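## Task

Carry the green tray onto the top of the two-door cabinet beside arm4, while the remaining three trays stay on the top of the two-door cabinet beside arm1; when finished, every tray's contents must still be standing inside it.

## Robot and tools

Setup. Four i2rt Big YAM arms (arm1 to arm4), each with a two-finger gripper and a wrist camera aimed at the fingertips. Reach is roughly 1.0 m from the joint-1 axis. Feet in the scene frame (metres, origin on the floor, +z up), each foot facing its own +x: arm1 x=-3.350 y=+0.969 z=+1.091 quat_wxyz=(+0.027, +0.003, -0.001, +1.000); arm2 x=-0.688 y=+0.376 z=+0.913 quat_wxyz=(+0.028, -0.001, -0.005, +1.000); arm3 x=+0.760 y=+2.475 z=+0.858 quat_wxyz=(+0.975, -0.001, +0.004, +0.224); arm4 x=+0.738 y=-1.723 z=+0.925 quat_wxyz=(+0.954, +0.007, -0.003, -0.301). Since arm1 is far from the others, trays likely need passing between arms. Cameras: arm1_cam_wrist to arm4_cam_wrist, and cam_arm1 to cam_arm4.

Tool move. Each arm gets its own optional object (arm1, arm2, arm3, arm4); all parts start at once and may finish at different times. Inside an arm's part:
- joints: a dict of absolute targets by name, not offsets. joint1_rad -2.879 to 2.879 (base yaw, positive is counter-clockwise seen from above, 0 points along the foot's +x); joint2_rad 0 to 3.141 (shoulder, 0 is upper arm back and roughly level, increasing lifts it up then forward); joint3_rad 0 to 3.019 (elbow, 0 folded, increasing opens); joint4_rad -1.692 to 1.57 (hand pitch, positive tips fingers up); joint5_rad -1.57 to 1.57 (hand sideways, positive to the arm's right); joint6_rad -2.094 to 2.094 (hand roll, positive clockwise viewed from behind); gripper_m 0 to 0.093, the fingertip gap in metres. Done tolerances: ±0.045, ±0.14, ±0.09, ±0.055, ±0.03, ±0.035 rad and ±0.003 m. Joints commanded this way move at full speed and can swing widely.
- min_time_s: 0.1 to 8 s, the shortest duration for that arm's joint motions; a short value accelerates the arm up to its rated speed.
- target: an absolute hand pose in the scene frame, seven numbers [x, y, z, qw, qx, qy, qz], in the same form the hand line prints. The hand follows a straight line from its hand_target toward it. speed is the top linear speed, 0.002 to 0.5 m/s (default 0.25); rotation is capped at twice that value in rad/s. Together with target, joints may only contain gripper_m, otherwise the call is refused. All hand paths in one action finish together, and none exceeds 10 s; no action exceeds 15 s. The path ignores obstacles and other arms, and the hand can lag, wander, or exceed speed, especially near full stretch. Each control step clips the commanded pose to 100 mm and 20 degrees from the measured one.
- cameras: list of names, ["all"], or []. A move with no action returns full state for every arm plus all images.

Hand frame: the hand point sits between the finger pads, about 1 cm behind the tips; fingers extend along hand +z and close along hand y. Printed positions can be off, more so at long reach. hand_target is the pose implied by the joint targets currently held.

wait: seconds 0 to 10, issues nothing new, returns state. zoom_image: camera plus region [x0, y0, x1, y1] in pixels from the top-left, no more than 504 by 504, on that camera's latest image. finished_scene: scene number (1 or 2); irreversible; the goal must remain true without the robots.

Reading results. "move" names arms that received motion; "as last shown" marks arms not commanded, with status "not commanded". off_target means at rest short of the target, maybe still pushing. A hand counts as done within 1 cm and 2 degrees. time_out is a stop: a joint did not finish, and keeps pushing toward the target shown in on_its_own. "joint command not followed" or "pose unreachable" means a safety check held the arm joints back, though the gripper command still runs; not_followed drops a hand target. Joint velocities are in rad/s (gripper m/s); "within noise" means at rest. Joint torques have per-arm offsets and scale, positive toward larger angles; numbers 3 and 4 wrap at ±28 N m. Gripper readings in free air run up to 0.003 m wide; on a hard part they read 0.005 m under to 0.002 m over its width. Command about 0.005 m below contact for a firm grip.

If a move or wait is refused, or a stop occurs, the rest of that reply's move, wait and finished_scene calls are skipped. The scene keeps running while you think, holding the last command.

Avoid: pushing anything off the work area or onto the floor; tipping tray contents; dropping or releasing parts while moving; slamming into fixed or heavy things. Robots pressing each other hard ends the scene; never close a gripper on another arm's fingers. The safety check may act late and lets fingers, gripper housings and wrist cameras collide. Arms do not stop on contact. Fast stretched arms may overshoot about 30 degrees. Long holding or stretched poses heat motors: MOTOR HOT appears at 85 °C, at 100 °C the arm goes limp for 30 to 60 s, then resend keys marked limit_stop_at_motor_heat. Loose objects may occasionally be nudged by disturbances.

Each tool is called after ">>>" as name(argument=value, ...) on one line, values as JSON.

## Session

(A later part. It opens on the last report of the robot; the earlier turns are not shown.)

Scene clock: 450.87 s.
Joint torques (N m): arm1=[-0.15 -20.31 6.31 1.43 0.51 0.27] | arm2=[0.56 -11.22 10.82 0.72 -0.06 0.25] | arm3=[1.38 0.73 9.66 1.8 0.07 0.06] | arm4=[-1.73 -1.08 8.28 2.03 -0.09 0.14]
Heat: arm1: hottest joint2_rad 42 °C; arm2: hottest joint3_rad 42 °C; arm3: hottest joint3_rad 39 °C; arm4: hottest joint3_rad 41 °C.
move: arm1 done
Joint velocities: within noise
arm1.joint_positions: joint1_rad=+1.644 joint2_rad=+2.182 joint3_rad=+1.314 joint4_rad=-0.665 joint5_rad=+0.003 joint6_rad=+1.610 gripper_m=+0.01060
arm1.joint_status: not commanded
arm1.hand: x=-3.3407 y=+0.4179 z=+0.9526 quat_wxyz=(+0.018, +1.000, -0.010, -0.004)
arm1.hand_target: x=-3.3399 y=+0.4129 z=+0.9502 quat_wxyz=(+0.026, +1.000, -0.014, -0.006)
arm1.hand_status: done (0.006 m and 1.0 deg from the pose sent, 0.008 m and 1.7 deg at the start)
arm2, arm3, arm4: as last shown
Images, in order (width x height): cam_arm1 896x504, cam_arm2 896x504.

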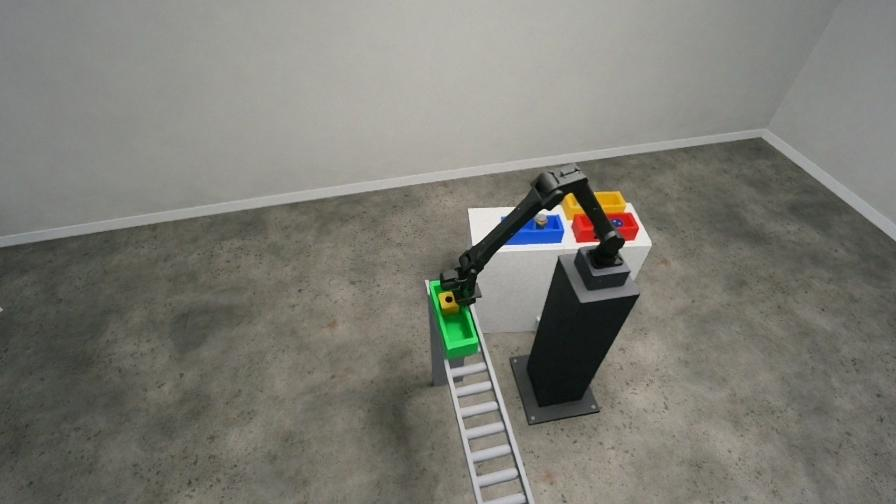

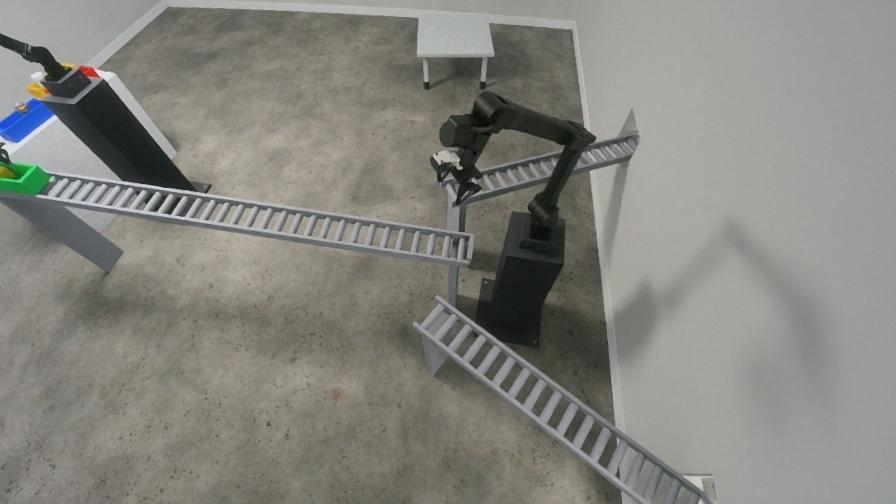

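>>> move(arm1={"target":[-3.34,0.423,0.975,0.026,1,-0.014,-0.006],"speed":0.06})

>>> move(arm1={"target":[-3.34,0.423,0.957,0.026,1,-0.014,-0.006],"speed":0.06}, cameras=["cam_arm1","cam_arm2"])

>>> zoom_image(camera="cam_arm1", region=[420, 270, 490, 370])

>>> zoom_image(camera="cam_arm2", region=[0, 150, 60, 210])

Scene clock: 475.63 s.
Joint torques (N m): arm1=[0.09 -23.71 6.82 0.49 0.49 0.24] | arm2=[0.5 -10.29 10.77 0.7 -0.06 0.22] | arm3=[1.38 0.62 9.65 1.77 0.08 0.06] | arm4=[-1.73 -0.62 8.25 2 -0.11 0.15]
Heat: arm1: hottest joint2_rad 41 °C; arm2: hottest joint3_rad 42 °C; arm3: hottest joint3_rad 40 °C; arm4: hottest joint3_rad 41 °C.
move: arm1 off_target
Joint velocities: within noise
arm1.joint_positions: joint1_rad=+1.644 joint2_rad=+2.167 joint3_rad=+1.267 joint4_rad=-0.669 joint5_rad=+0.002 joint6_rad=+1.614 gripper_m=+0.01060
arm1.joint_status: not commanded
arm1.hand: x=-3.3411 y=+0.4407 z=+0.9488 quat_wxyz=(+0.000, +1.000, -0.012, -0.004)
arm1.hand_target: x=-3.3399 y=+0.4234 z=+0.9748 quat_wxyz=(+0.026, +1.000, -0.014, -0.006)
arm1.hand_status: off_target (0.032 m and 3.0 deg from the pose sent, 0.023 m and 1.1 deg at the start)
arm2, arm3: as last shown
arm4.joint_positions: joint1_rad=+0.909 joint2_rad=+0.654 joint3_rad=+1.211 joint4_rad=-1.220 joint5_rad=+0.018 joint6_rad=-0.065 gripper_m=+0.09397
arm4.joint_status: not commanded
arm4.hand: x=+1.0043 y=-1.6484 z=+1.3929 quat_wxyz=(-0.442, +0.156, -0.882, -0.048)
arm4.hand_target: x=+1.0072 y=-1.6494 z=+1.3918 quat_wxyz=(-0.447, +0.148, -0.881, -0.050)
arm4.hand_status: not commanded
pictures: none

Scene clock: 476.73 s.
Joint torques (N m): arm1=[-0.09 -21.48 6.9 1.29 0.48 0.23] | arm2=[0.79 -10.05 10.88 0.73 -0.04 0.2] | arm3=[1.49 0.79 9.69 1.8 0.07 0.06] | arm4=[-2.2 -1.08 8.31 2.07 -0.09 0.14]
Heat: arm1: hottest joint2_rad 41 °C; arm2: hottest joint3_rad 42 °C; arm3: hottest joint3_rad 40 °C; arm4: hottest joint3_rad 41 °C.
move: arm1 off_target
Joint velocities: within noise
arm1.joint_positions: joint1_rad=+1.644 joint2_rad=+2.174 joint3_rad=+1.267 joint4_rad=-0.659 joint5_rad=+0.002 joint6_rad=+1.614 gripper_m=+0.01060
arm1.joint_status: not commanded
arm1.hand: x=-3.3411 y=+0.4402 z=+0.9451 quat_wxyz=(+0.001, +1.000, -0.012, -0.004)
arm1.hand_target: x=-3.3399 y=+0.4233 z=+0.9573 quat_wxyz=(+0.026, +1.000, -0.014, -0.006)
arm1.hand_status: off_target (0.021 m and 2.8 deg from the pose sent, 0.020 m and 3.0 deg at the start)
arm2, arm3, arm4: as last shown
Images, in order (width x height): cam_arm1 896x504, cam_arm2 896x504.

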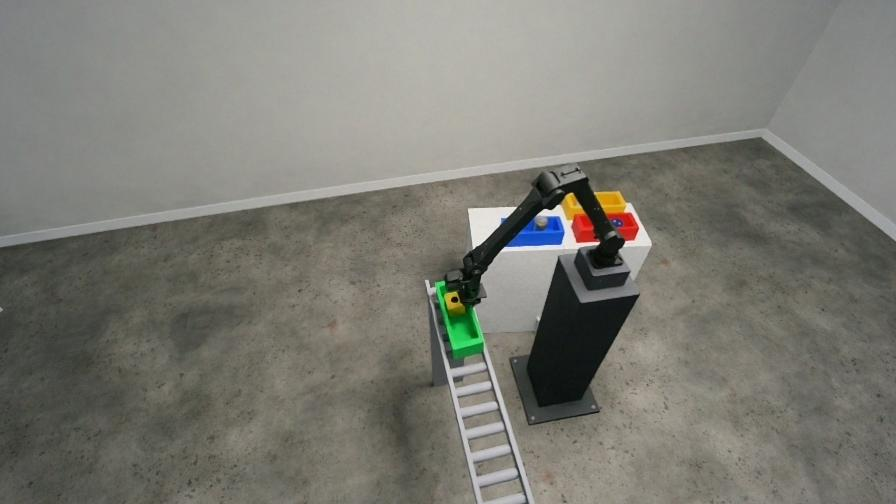

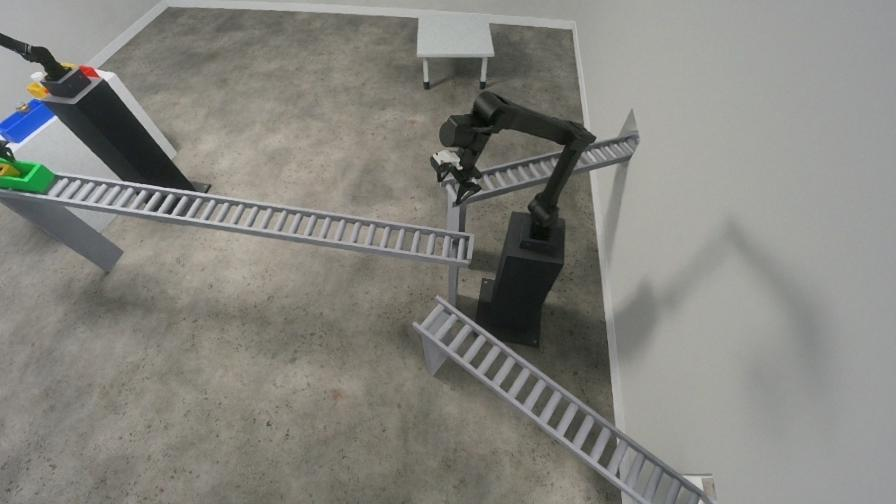

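Scaled by 5.040 from the camera's image (finer frame: 1280x720).

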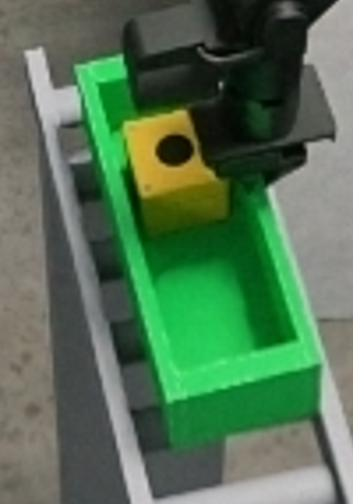

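Scaled by 8.400 from the camera's image (finer frame: 1280x720).

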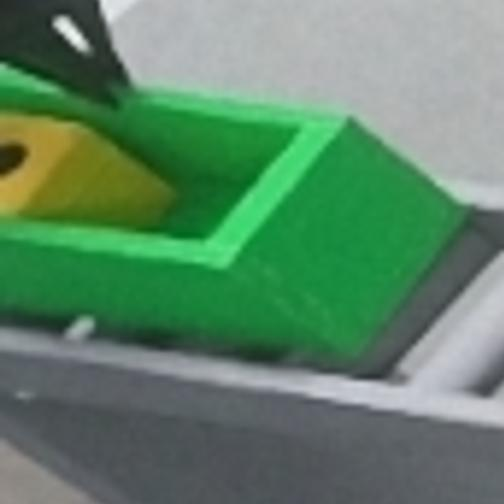

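>>> move(arm1={"target":[-3.34,0.406,0.978,0.026,1,-0.014,-0.006],"speed":0.06}, cameras=["cam_arm1","cam_arm2"])

>>> zoom_image(camera="cam_arm1", region=[420, 270, 490, 370])

>>> zoom_image(camera="cam_arm2", region=[0, 150, 60, 210])

Scene clock: 493.47 s.
Joint torques (N m): arm1=[0.03 -23.12 10.06 0.18 0.5 0.22] | arm2=[0.03 -9.99 10.96 0.7 -0.01 0.22] | arm3=[1.44 0.73 9.68 1.78 0.07 0.06] | arm4=[-1.85 -0.97 8.28 2.02 -0.1 0.15]
Heat: arm1: hottest joint2_rad 40 °C; arm2: hottest joint3_rad 42 °C; arm3: hottest joint3_rad 40 °C; arm4: hottest joint3_rad 41 °C.
move: arm1 off_target
Joint velocities: within noise
arm1.joint_positions: joint1_rad=+1.644 joint2_rad=+2.174 joint3_rad=+1.288 joint4_rad=-0.701 joint5_rad=+0.002 joint6_rad=+1.617 gripper_m=+0.01060
arm1.joint_status: not commanded
arm1.hand: x=-3.3411 y=+0.4389 z=+0.9502 quat_wxyz=(-0.009, +1.000, -0.013, -0.005)
arm1.hand_target: x=-3.3399 y=+0.4074 z=+0.9788 quat_wxyz=(+0.026, +1.000, -0.014, -0.006)
arm1.hand_status: off_target (0.043 m and 4.0 deg from the pose sent, 0.047 m and 2.8 deg at the start)
arm2, arm3, arm4: as last shown
Images, in order (width x height): cam_arm1 896x504, cam_arm2 896x504.

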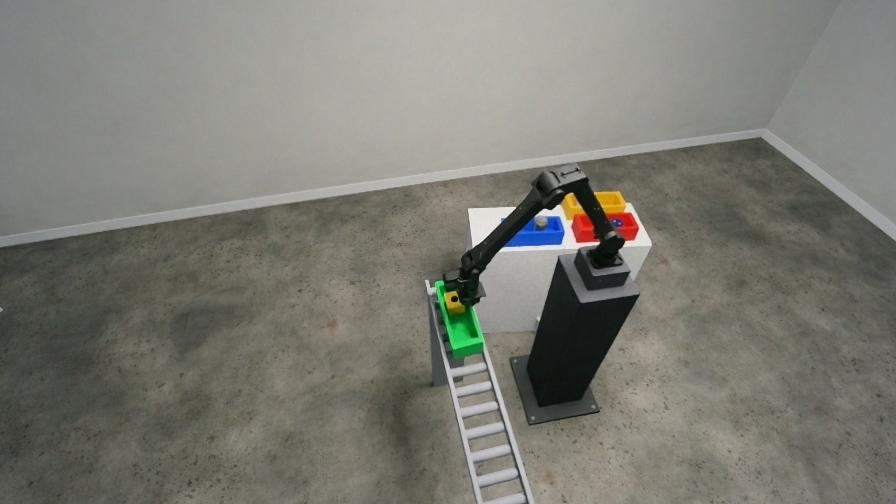

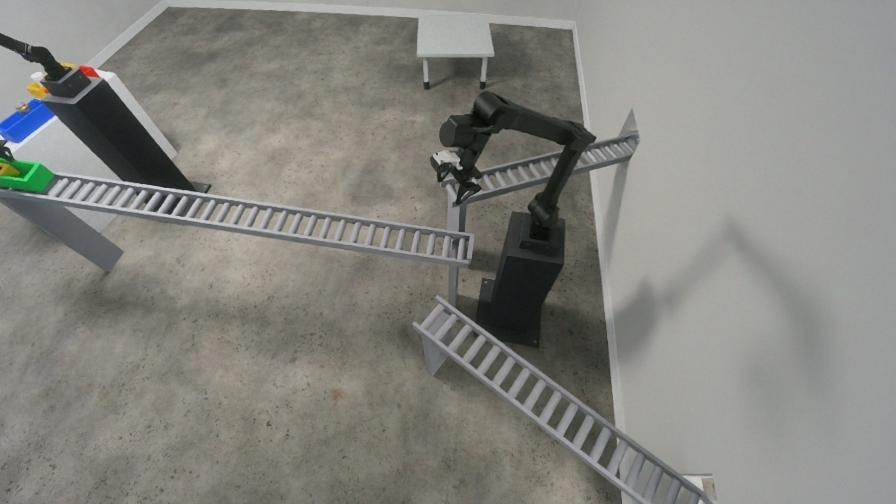

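Scaled by 5.040 from the camera's image (finer frame: 1280x720).

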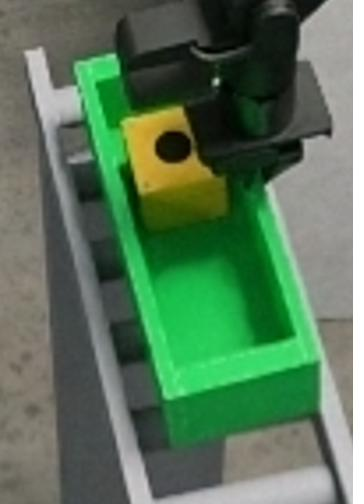

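Scaled by 8.400 from the camera's image (finer frame: 1280x720).

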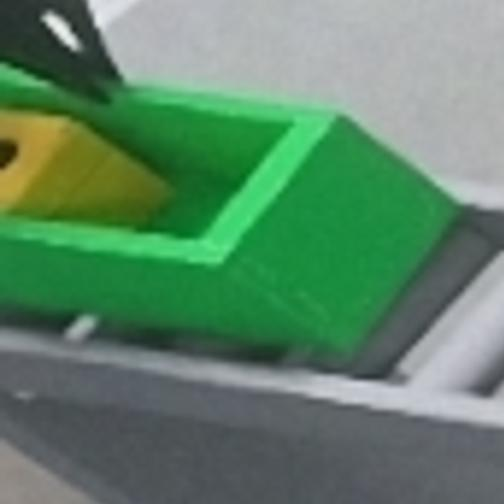

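>>> move(arm1={"target":[-3.34,0.397,0.976,0.032,1,-0.014,-0.006],"speed":0.06}, cameras=["cam_arm1","cam_arm2"])

>>> zoom_image(camera="cam_arm1", region=[420, 270, 490, 370])

>>> zoom_image(camera="cam_arm2", region=[0, 150, 60, 210])

Scene clock: 507.57 s.
Joint torques (N m): arm1=[-0.09 -22.12 10.55 0.54 0.52 0.18] | arm2=[1.61 -9.76 10.61 0.73 -0.05 0.24] | arm3=[1.38 0.79 9.65 1.8 0.08 0.07] | arm4=[-2.14 -1.03 8.34 2.04 -0.08 0.13]
Heat: arm1: hottest joint2_rad 40 °C; arm2: hottest joint3_rad 43 °C; arm3: hottest joint3_rad 40 °C; arm4: hottest joint3_rad 42 °C.
move: arm1 off_target
Joint velocities: within noise
arm1.joint_positions: joint1_rad=+1.644 joint2_rad=+2.174 joint3_rad=+1.307 joint4_rad=-0.701 joint5_rad=+0.002 joint6_rad=+1.617 gripper_m=+0.01060
arm1.joint_status: not commanded
arm1.hand: x=-3.3409 y=+0.4287 z=+0.9548 quat_wxyz=(+0.001, +1.000, -0.013, -0.004)
arm1.hand_target: x=-3.3399 y=+0.3985 z=+0.9769 quat_wxyz=(+0.032, +0.999, -0.014, -0.006)
arm1.hand_status: off_target (0.038 m and 3.6 deg from the pose sent, 0.049 m and 4.7 deg at the start)
arm2, arm3, arm4: as last shown
Images, in order (width x height): cam_arm1 896x504, cam_arm2 896x504.

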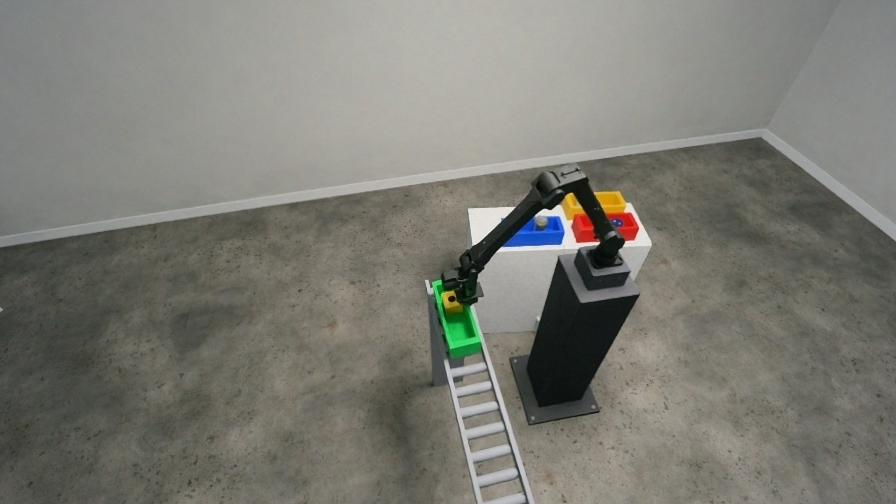

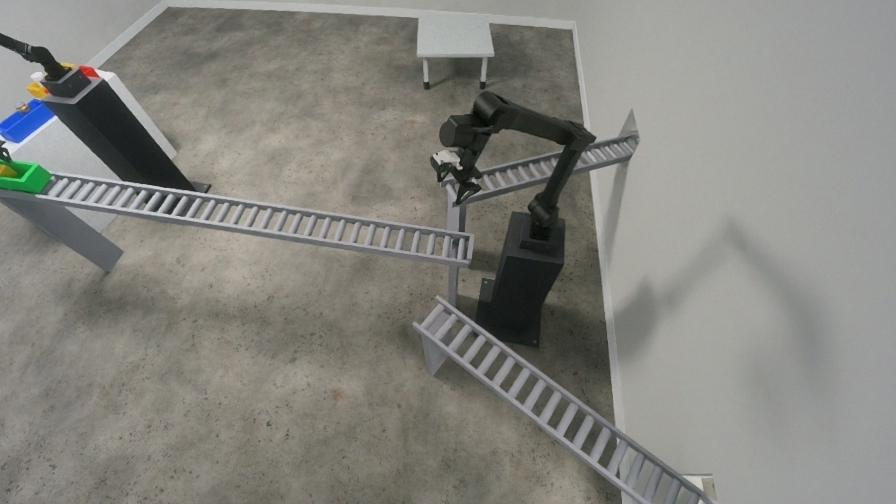

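Scaled by 5.040 from the camera's image (finer frame: 1280x720).

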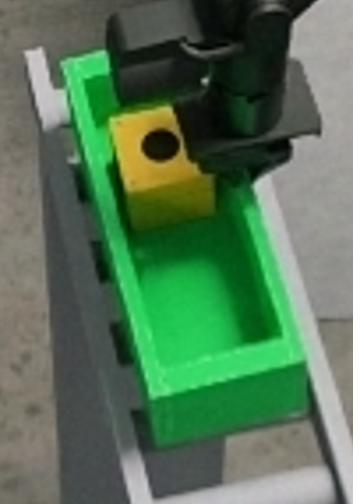

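Scaled by 8.400 from the camera's image (finer frame: 1280x720).

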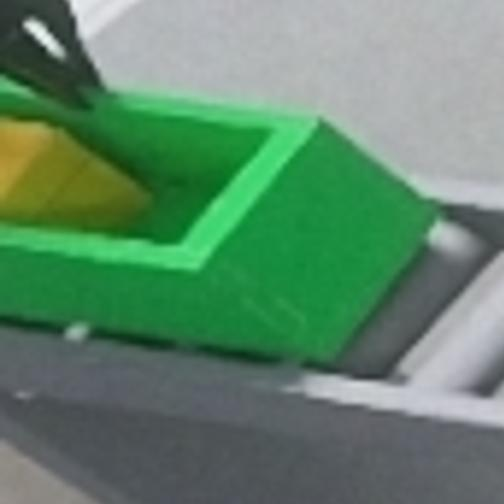

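>>> move(arm1={"target":[-3.34,0.396,0.954,0.032,1,-0.014,-0.006],"speed":0.06}, cameras=["cam_arm1","cam_arm2"])

>>> zoom_image(camera="cam_arm1", region=[420, 270, 490, 370])

>>> zoom_image(camera="cam_arm2", region=[0, 150, 60, 210])

Scene clock: 518.27 s.
Joint torques (N m): arm1=[0.03 -21.6 9.91 1.32 0.52 0.19] | arm2=[-0.09 -10.7 10.85 0.73 -0.07 0.15] | arm3=[1.38 0.73 9.65 1.78 0.07 0.06] | arm4=[-1.61 -1.26 8.25 2.17 -0.08 0.14]
Heat: arm1: hottest joint2_rad 39 °C; arm2: hottest joint3_rad 43 °C; arm3: hottest joint3_rad 40 °C; arm4: hottest joint3_rad 42 °C.
move: arm1 off_target
Joint velocities: within noise
arm1.joint_positions: joint1_rad=+1.644 joint2_rad=+2.209 joint3_rad=+1.317 joint4_rad=-0.684 joint5_rad=+0.002 joint6_rad=+1.617 gripper_m=+0.01060
arm1.joint_status: not commanded
arm1.hand: x=-3.3409 y=+0.4287 z=+0.9392 quat_wxyz=(-0.003, +1.000, -0.013, -0.004)
arm1.hand_target: x=-3.3399 y=+0.3973 z=+0.9554 quat_wxyz=(+0.032, +0.999, -0.014, -0.006)
arm1.hand_status: off_target (0.036 m and 4.1 deg from the pose sent, 0.033 m and 3.6 deg at the start)
arm2, arm3, arm4: as last shown
Images, in order (width x height): cam_arm1 896x504, cam_arm2 896x504.

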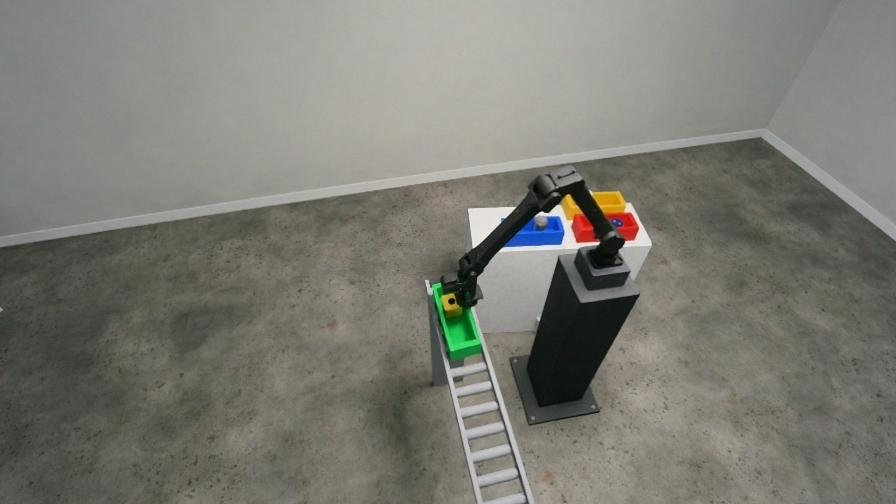

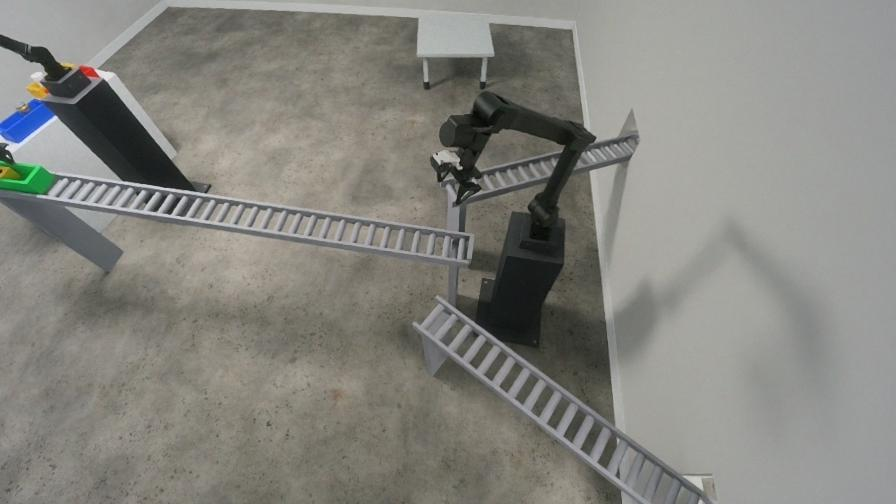

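Scaled by 5.040 from the camera's image (finer frame: 1280x720).

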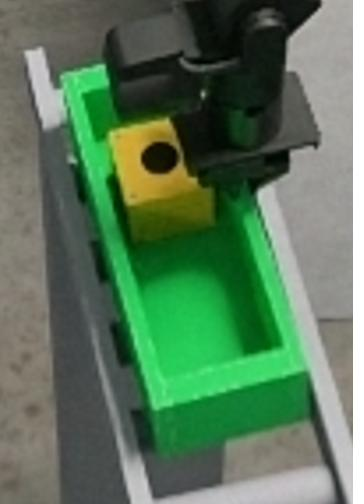

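Scaled by 8.400 from the camera's image (finer frame: 1280x720).

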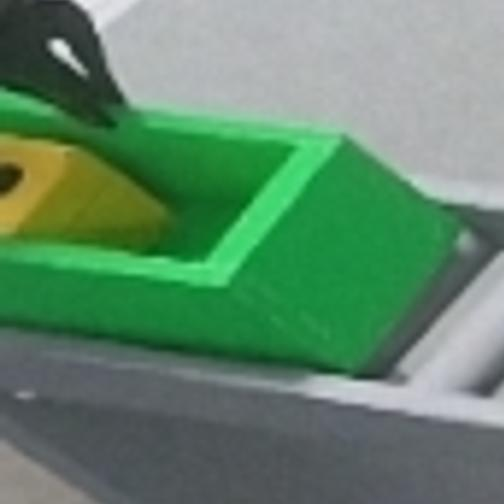

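>>> move(arm1={"target":[-3.34,0.396,0.94,0.032,1,-0.014,-0.006],"speed":0.06}, cameras=["cam_arm1","cam_arm2"])

>>> zoom_image(camera="cam_arm1", region=[420, 270, 490, 370])

>>> zoom_image(camera="cam_arm2", region=[0, 150, 60, 210])

Scene clock: 535.40 s.
Joint torques (N m): arm1=[-0.03 -20.25 9.87 1.54 0.54 0.17] | arm2=[1.2 -10.75 10.74 0.83 -0.07 0.15] | arm3=[1.44 0.85 9.68 1.78 0.07 0.06] | arm4=[-1.79 -0.67 8.27 2.11 -0.11 0.14]
Heat: arm1: hottest joint2_rad 41 °C; arm2: hottest joint3_rad 43 °C; arm3: hottest joint3_rad 40 °C; arm4: hottest joint3_rad 42 °C.
move: arm1 off_target
Joint velocities: within noise
arm1.joint_positions: joint1_rad=+1.644 joint2_rad=+2.218 joint3_rad=+1.321 joint4_rad=-0.665 joint5_rad=+0.002 joint6_rad=+1.617 gripper_m=+0.01060
arm1.joint_status: not commanded
arm1.hand: x=-3.3407 y=+0.4241 z=+0.9357 quat_wxyz=(+0.004, +1.000, -0.013, -0.004)
arm1.hand_target: x=-3.3399 y=+0.3971 z=+0.9411 quat_wxyz=(+0.032, +0.999, -0.014, -0.006)
arm1.hand_status: off_target (0.028 m and 3.2 deg from the pose sent, 0.033 m and 4.1 deg at the start)
arm2, arm4: as last shown
arm3.joint_positions: joint1_rad=-0.464 joint2_rad=+0.621 joint3_rad=+1.351 joint4_rad=-1.179 joint5_rad=+0.120 joint6_rad=+0.657 gripper_m=+0.09396
arm3.joint_status: not commanded
arm3.hand: x=+1.0245 y=+2.4525 z=+1.4105 quat_wxyz=(-0.518, -0.307, -0.790, -0.118)
arm3.hand_target: x=+1.0215 y=+2.4526 z=+1.4253 quat_wxyz=(-0.530, -0.305, -0.781, -0.122)
arm3.hand_status: not commanded
Images, in order (width x height): cam_arm1 896x504, cam_arm2 896x504.

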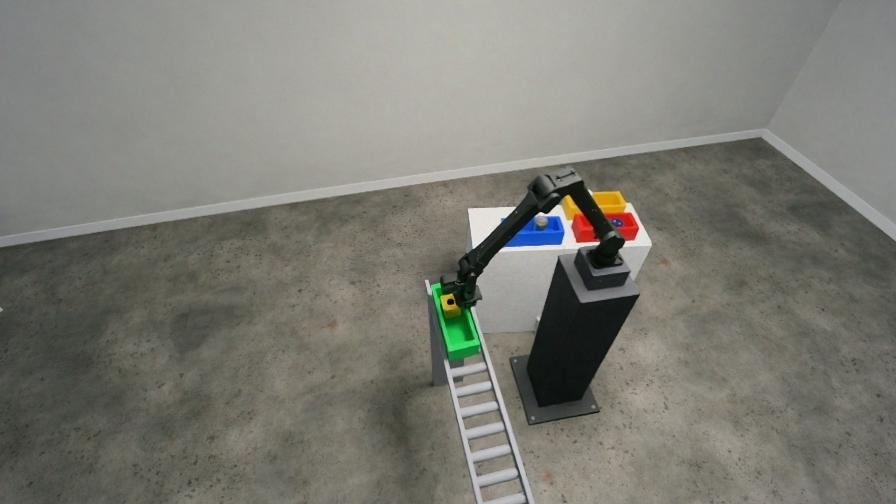

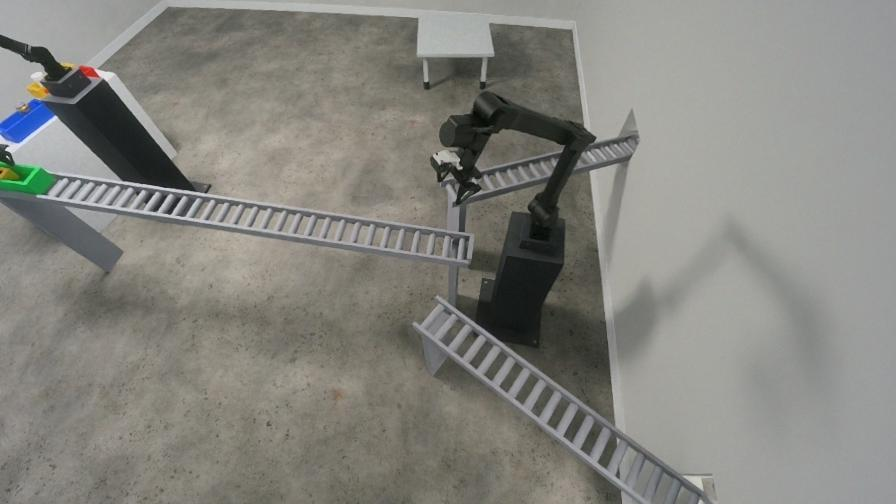

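Scaled by 5.040 from the camera's image (finer frame: 1280x720).

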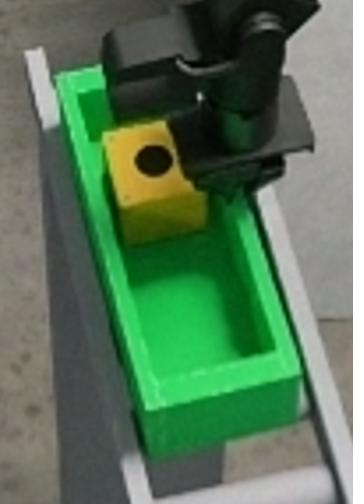

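Scaled by 8.400 from the camera's image (finer frame: 1280x720).

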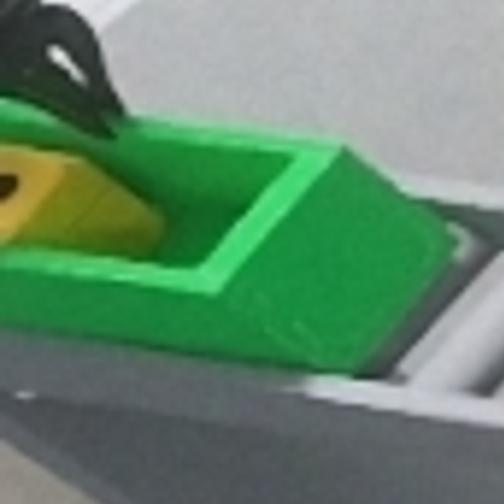

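>>> move(arm1={"target":[-3.34,0.399,0.926,0.030,1,-0.014,-0.006],"speed":0.05}, cameras=["cam_arm1","cam_arm2"])

>>> zoom_image(camera="cam_arm1", region=[420, 270, 490, 370])

>>> zoom_image(camera="cam_arm2", region=[0, 150, 60, 210])

Scene clock: 550.77 s.
Joint torques (N m): arm1=[-0.09 -18.73 9.52 2.06 0.58 0.14] | arm2=[-0.15 -10.58 10.91 0.65 0.03 0.2] | arm3=[1.32 0.79 9.68 1.77 0.07 0.06] | arm4=[-1.67 -0.91 8.25 2.07 -0.09 0.12]
Heat: arm1: hottest joint2_rad 42 °C; arm2: hottest joint3_rad 43 °C; arm3: hottest joint3_rad 40 °C; arm4: hottest joint3_rad 42 °C.
move: arm1 off_target
Joint velocities: within noise
arm1.joint_positions: joint1_rad=+1.644 joint2_rad=+2.223 joint3_rad=+1.321 joint4_rad=-0.654 joint5_rad=+0.001 joint6_rad=+1.622 gripper_m=+0.01060
arm1.joint_status: not commanded
arm1.hand: x=-3.3405 y=+0.4228 z=+0.9329 quat_wxyz=(+0.007, +1.000, -0.016, -0.003)
arm1.hand_target: x=-3.3399 y=+0.4002 z=+0.9270 quat_wxyz=(+0.030, +0.999, -0.014, -0.006)
arm1.hand_status: off_target (0.025 m and 2.7 deg from the pose sent, 0.027 m and 3.0 deg at the start)
arm2.joint_positions: joint1_rad=+0.710 joint2_rad=+1.393 joint3_rad=+2.009 joint4_rad=-1.676 joint5_rad=+0.002 joint6_rad=+0.024 gripper_m=+0.09397
arm2.joint_status: not commanded
arm2.hand: x=-1.0499 y=+0.0950 z=+1.4300 quat_wxyz=(+0.079, +0.920, +0.301, -0.237)
arm2.hand_target: x=-1.0495 y=+0.1003 z=+1.4488 quat_wxyz=(+0.087, +0.919, +0.289, -0.253)
arm2.hand_status: not commanded
arm3, arm4: as last shown
Images, in order (width x height): cam_arm1 896x504, cam_arm2 896x504.

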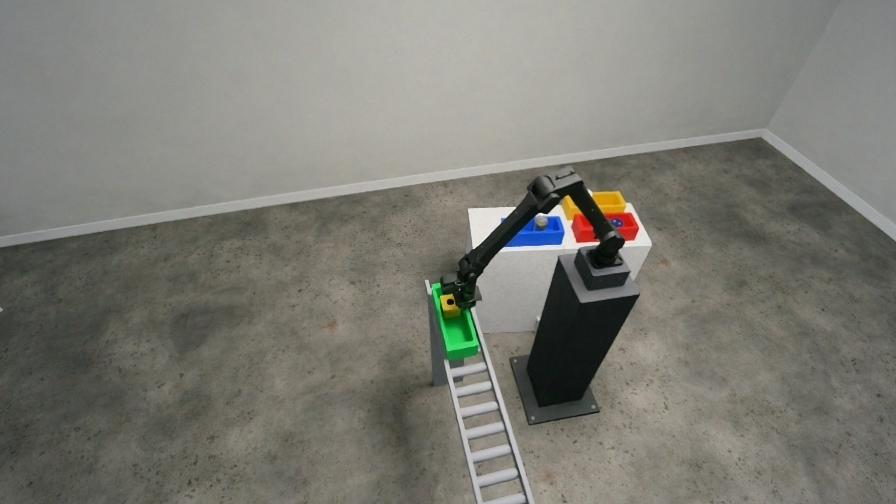

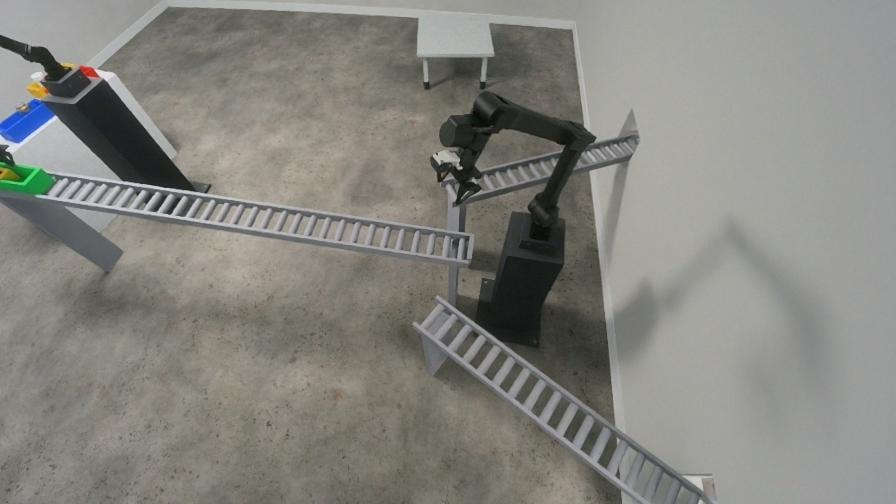

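Scaled by 5.040 from the camera's image (finer frame: 1280x720).

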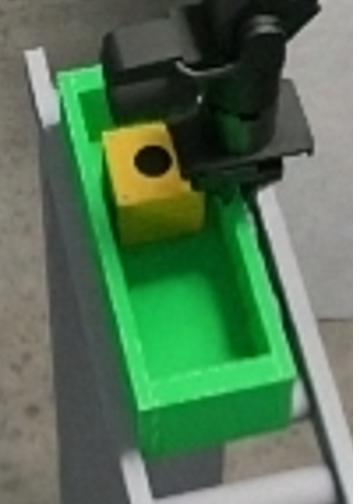

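Scaled by 8.400 from the camera's image (finer frame: 1280x720).

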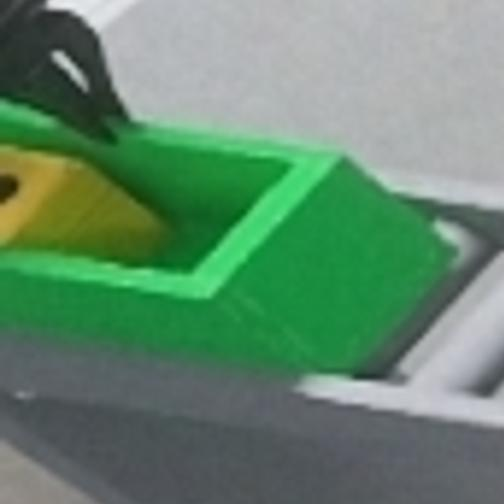

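>>> move(arm1={"target":[-3.34,0.412,0.944,0.026,1,-0.014,-0.006],"speed":0.05}, cameras=["cam_arm1","cam_arm2"])

>>> zoom_image(camera="cam_arm1", region=[420, 270, 490, 370])

>>> zoom_image(camera="cam_arm2", region=[0, 150, 60, 210])

Scene clock: 565.43 s.
Joint torques (N m): arm1=[0.09 -22.48 5.87 1.26 0.59 0.14] | arm2=[-0.09 -10.34 10.56 0.57 -0.04 0.16] | arm3=[1.38 0.73 9.66 1.81 0.07 0.05] | arm4=[-1.73 -0.85 8.27 2.04 -0.09 0.15]
Heat: arm1: hottest joint2_rad 42 °C; arm2: hottest joint3_rad 43 °C; arm3: hottest joint3_rad 40 °C; arm4: hottest joint3_rad 42 °C.
move: arm1 off_target
Joint velocities: within noise
arm1.joint_positions: joint1_rad=+1.644 joint2_rad=+2.222 joint3_rad=+1.320 joint4_rad=-0.654 joint5_rad=+0.000 joint6_rad=+1.622 gripper_m=+0.01060
arm1.joint_status: not commanded
arm1.hand: x=-3.3405 y=+0.4228 z=+0.9335 quat_wxyz=(+0.007, +1.000, -0.016, -0.003)
arm1.hand_target: x=-3.3399 y=+0.4121 z=+0.9440 quat_wxyz=(+0.026, +1.000, -0.014, -0.006)
arm1.hand_status: off_target (0.015 m and 2.2 deg from the pose sent, 0.015 m and 2.2 deg at the start)
arm2, arm3, arm4: as last shown
Images, in order (width x height): cam_arm1 896x504, cam_arm2 896x504.

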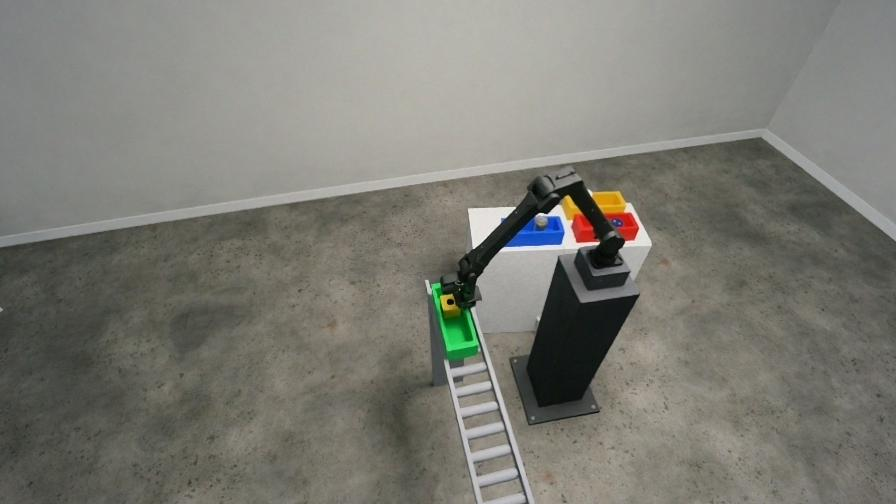

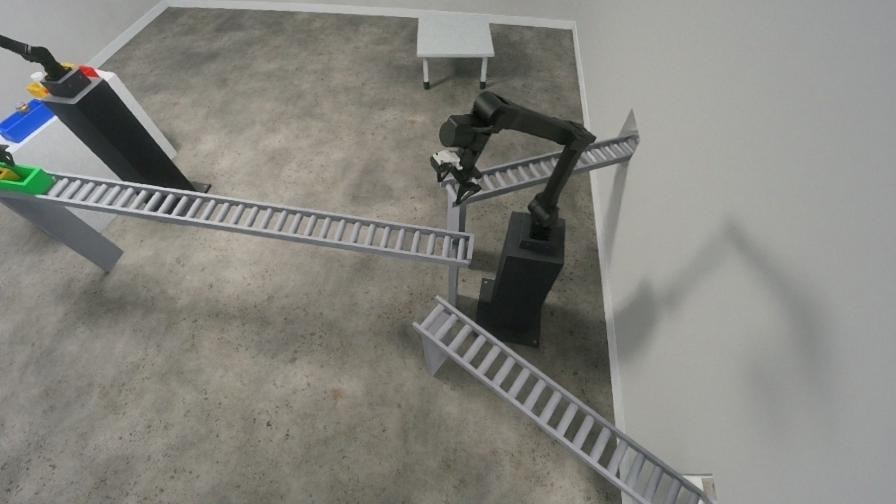

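Scaled by 5.040 from the camera's image (finer frame: 1280x720).

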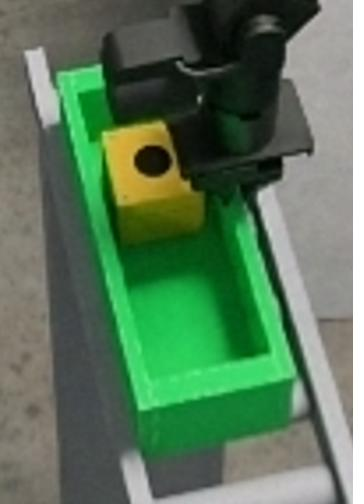

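Scaled by 8.400 from the camera's image (finer frame: 1280x720).

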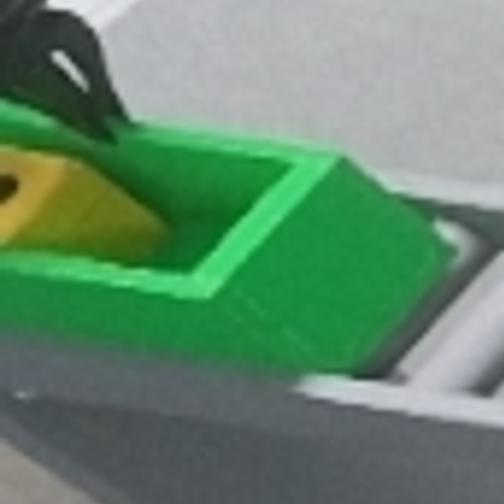

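>>> move(arm1={"target":[-3.34,0.421,0.957,0.02,1,-0.014,-0.006],"speed":0.05})

>>> move(arm1={"target":[-3.34,0.417,0.938,0.02,1,-0.014,-0.006],"speed":0.05}, cameras=["cam_arm1","cam_arm2"])

>>> zoom_image(camera="cam_arm1", region=[420, 270, 490, 370])

>>> zoom_image(camera="cam_arm2", region=[0, 150, 60, 210])

Scene clock: 575.37 s.
Joint torques (N m): arm1=[0.03 -23.82 5.76 0.34 0.57 0.16] | arm2=[-0.91 -10.17 10.77 0.98 0.03 0.14] | arm3=[1.44 0.73 9.66 1.8 0.08 0.05] | arm4=[-1.85 -1.03 8.24 2.14 -0.09 0.13]
Heat: arm1: hottest joint2_rad 42 °C; arm2: hottest joint3_rad 43 °C; arm3: hottest joint3_rad 40 °C; arm4: hottest joint3_rad 42 °C.
move: arm1 off_target
Joint velocities: within noise
arm1.joint_positions: joint1_rad=+1.644 joint2_rad=+2.206 joint3_rad=+1.297 joint4_rad=-0.653 joint5_rad=+0.000 joint6_rad=+1.622 gripper_m=+0.01060
arm1.joint_status: not commanded
arm1.hand: x=-3.3406 y=+0.4306 z=+0.9364 quat_wxyz=(+0.004, +1.000, -0.016, -0.003)
arm1.hand_target: x=-3.3399 y=+0.4212 z=+0.9566 quat_wxyz=(+0.020, +1.000, -0.014, -0.006)
arm1.hand_status: off_target (0.023 m and 1.9 deg from the pose sent, 0.024 m and 1.5 deg at the start)
arm2, arm3: as last shown
arm4.joint_positions: joint1_rad=+0.909 joint2_rad=+0.654 joint3_rad=+1.211 joint4_rad=-1.220 joint5_rad=+0.018 joint6_rad=-0.065 gripper_m=+0.09397
arm4.joint_status: not commanded
arm4.hand: x=+1.0043 y=-1.6484 z=+1.3929 quat_wxyz=(-0.442, +0.156, -0.882, -0.048)
arm4.hand_target: x=+1.0072 y=-1.6494 z=+1.3918 quat_wxyz=(-0.447, +0.148, -0.881, -0.050)
arm4.hand_status: not commanded
pictures: none

Scene clock: 576.33 s.
Joint torques (N m): arm1=[0.03 -20.37 7.32 1.31 0.57 0.14] | arm2=[0.56 -10.34 10.61 0.79 0.02 0.23] | arm3=[1.44 0.79 9.66 1.81 0.07 0.05] | arm4=[-2.02 -0.67 8.31 2 -0.08 0.12]
Heat: arm1: hottest joint2_rad 42 °C; arm2: hottest joint3_rad 43 °C; arm3: hottest joint3_rad 40 °C; arm4: hottest joint3_rad 42 °C.
move: arm1 off_target
Joint velocities: within noise
arm1.joint_positions: joint1_rad=+1.644 joint2_rad=+2.206 joint3_rad=+1.297 joint4_rad=-0.652 joint5_rad=+0.000 joint6_rad=+1.622 gripper_m=+0.01060
arm1.joint_status: not commanded
arm1.hand: x=-3.3406 y=+0.4304 z=+0.9362 quat_wxyz=(+0.005, +1.000, -0.016, -0.003)
arm1.hand_target: x=-3.3399 y=+0.4172 z=+0.9383 quat_wxyz=(+0.020, +1.000, -0.014, -0.006)
arm1.hand_status: off_target (0.014 m and 1.8 deg from the pose sent, 0.014 m and 1.9 deg at the start)
arm2, arm3, arm4: as last shown
Images, in order (width x height): cam_arm1 896x504, cam_arm2 896x504.

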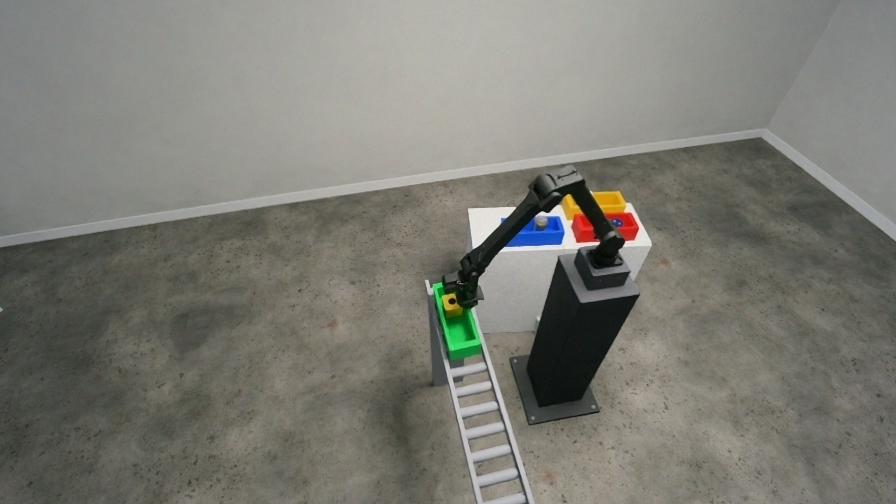

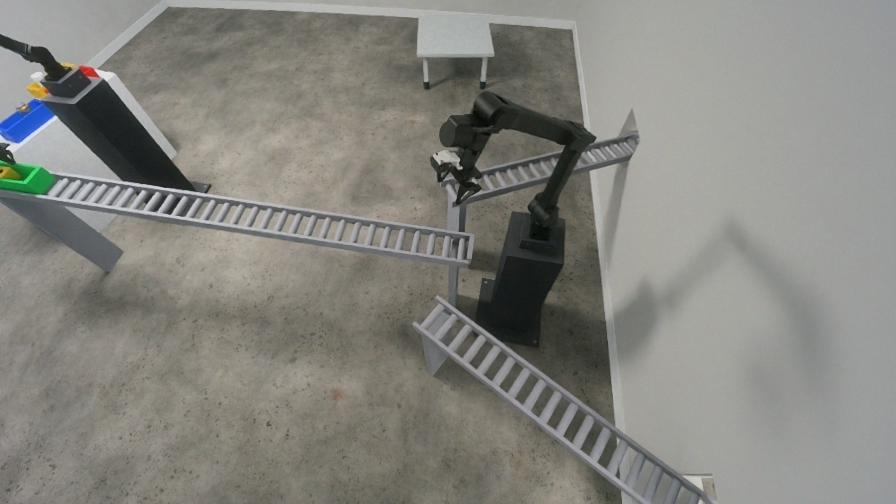

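Scaled by 5.040 from the camera's image (finer frame: 1280x720).

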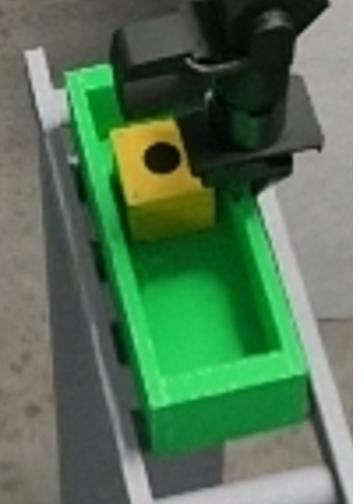

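Scaled by 8.400 from the camera's image (finer frame: 1280x720).

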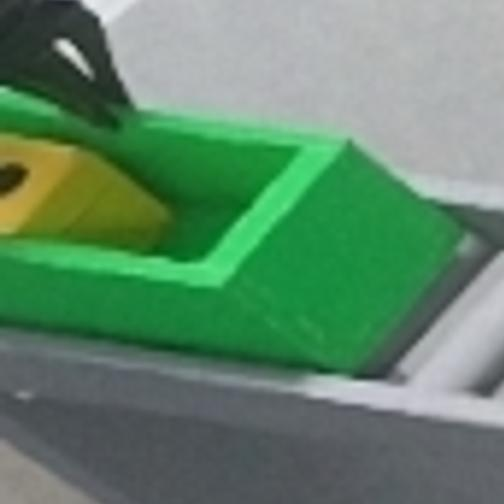

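>>> move(arm1={"target":[-3.34,0.423,0.920,0.012,1,-0.014,-0.004],"speed":0.05}, cameras=["cam_arm1","cam_arm2"])

>>> zoom_image(camera="cam_arm1", region=[420, 270, 490, 370])

>>> zoom_image(camera="cam_arm2", region=[0, 150, 60, 210])

Scene clock: 588.97 s.
Joint torques (N m): arm1=[-0.03 -18.49 7.06 1.37 0.44 0.13] | arm2=[0.44 -10.75 10.62 0.87 -0.02 0.23] | arm3=[1.44 0.67 9.65 1.8 0.07 0.06] | arm4=[-1.73 -0.97 8.29 2.1 -0.1 0.17]
Heat: arm1: hottest joint2_rad 41 °C; arm2: hottest joint3_rad 43 °C; arm3: hottest joint3_rad 40 °C; arm4: hottest joint3_rad 42 °C.
move: arm1 off_target
Joint velocities: within noise
arm1.joint_positions: joint1_rad=+1.644 joint2_rad=+2.214 joint3_rad=+1.297 joint4_rad=-0.632 joint5_rad=-0.001 joint6_rad=+1.622 gripper_m=+0.01060
arm1.joint_status: not commanded
arm1.hand: x=-3.3404 y=+0.4279 z=+0.9319 quat_wxyz=(+0.010, +1.000, -0.016, -0.002)
arm1.hand_target: x=-3.3399 y=+0.4233 z=+0.9203 quat_wxyz=(+0.012, +1.000, -0.014, -0.004)
arm1.hand_status: off_target (0.013 m and 0.4 deg from the pose sent, 0.018 m and 0.9 deg at the start)
arm2, arm3, arm4: as last shown
Images, in order (width x height): cam_arm1 896x504, cam_arm2 896x504.

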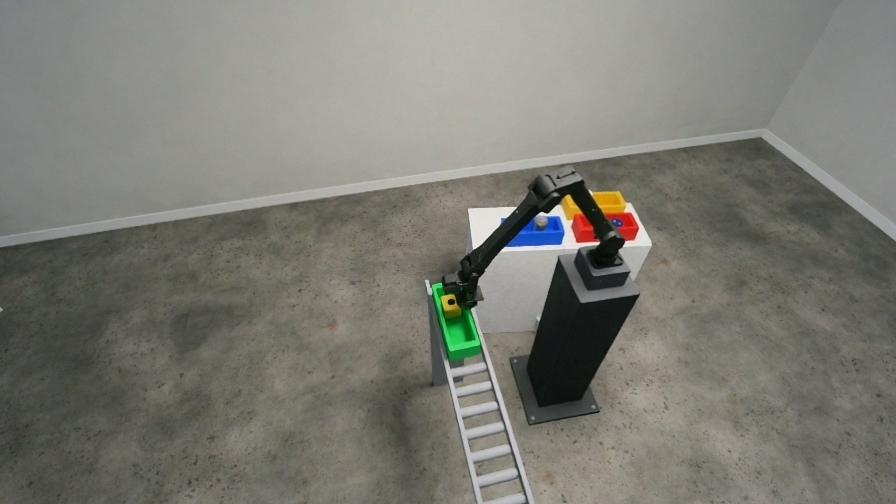

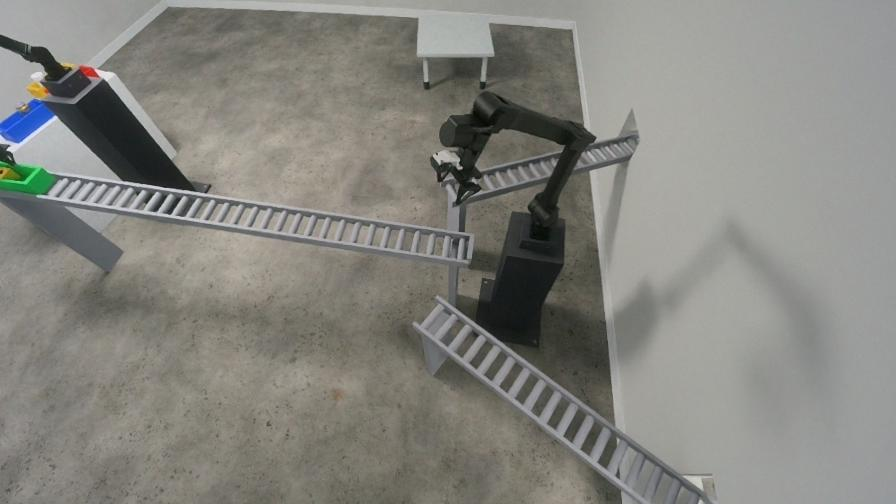

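Scaled by 5.040 from the camera's image (finer frame: 1280x720).

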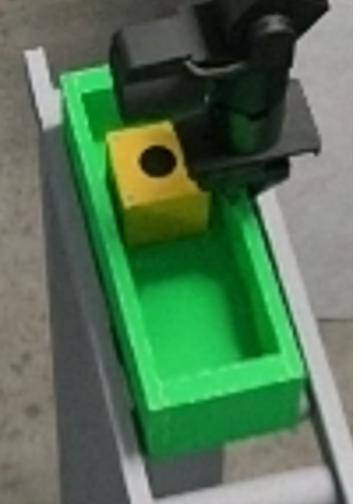

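Scaled by 8.400 from the camera's image (finer frame: 1280x720).

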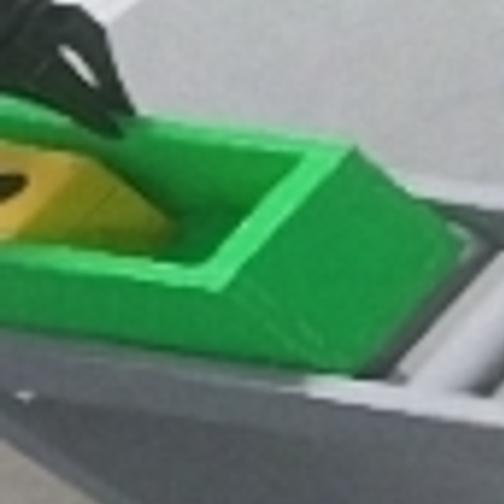

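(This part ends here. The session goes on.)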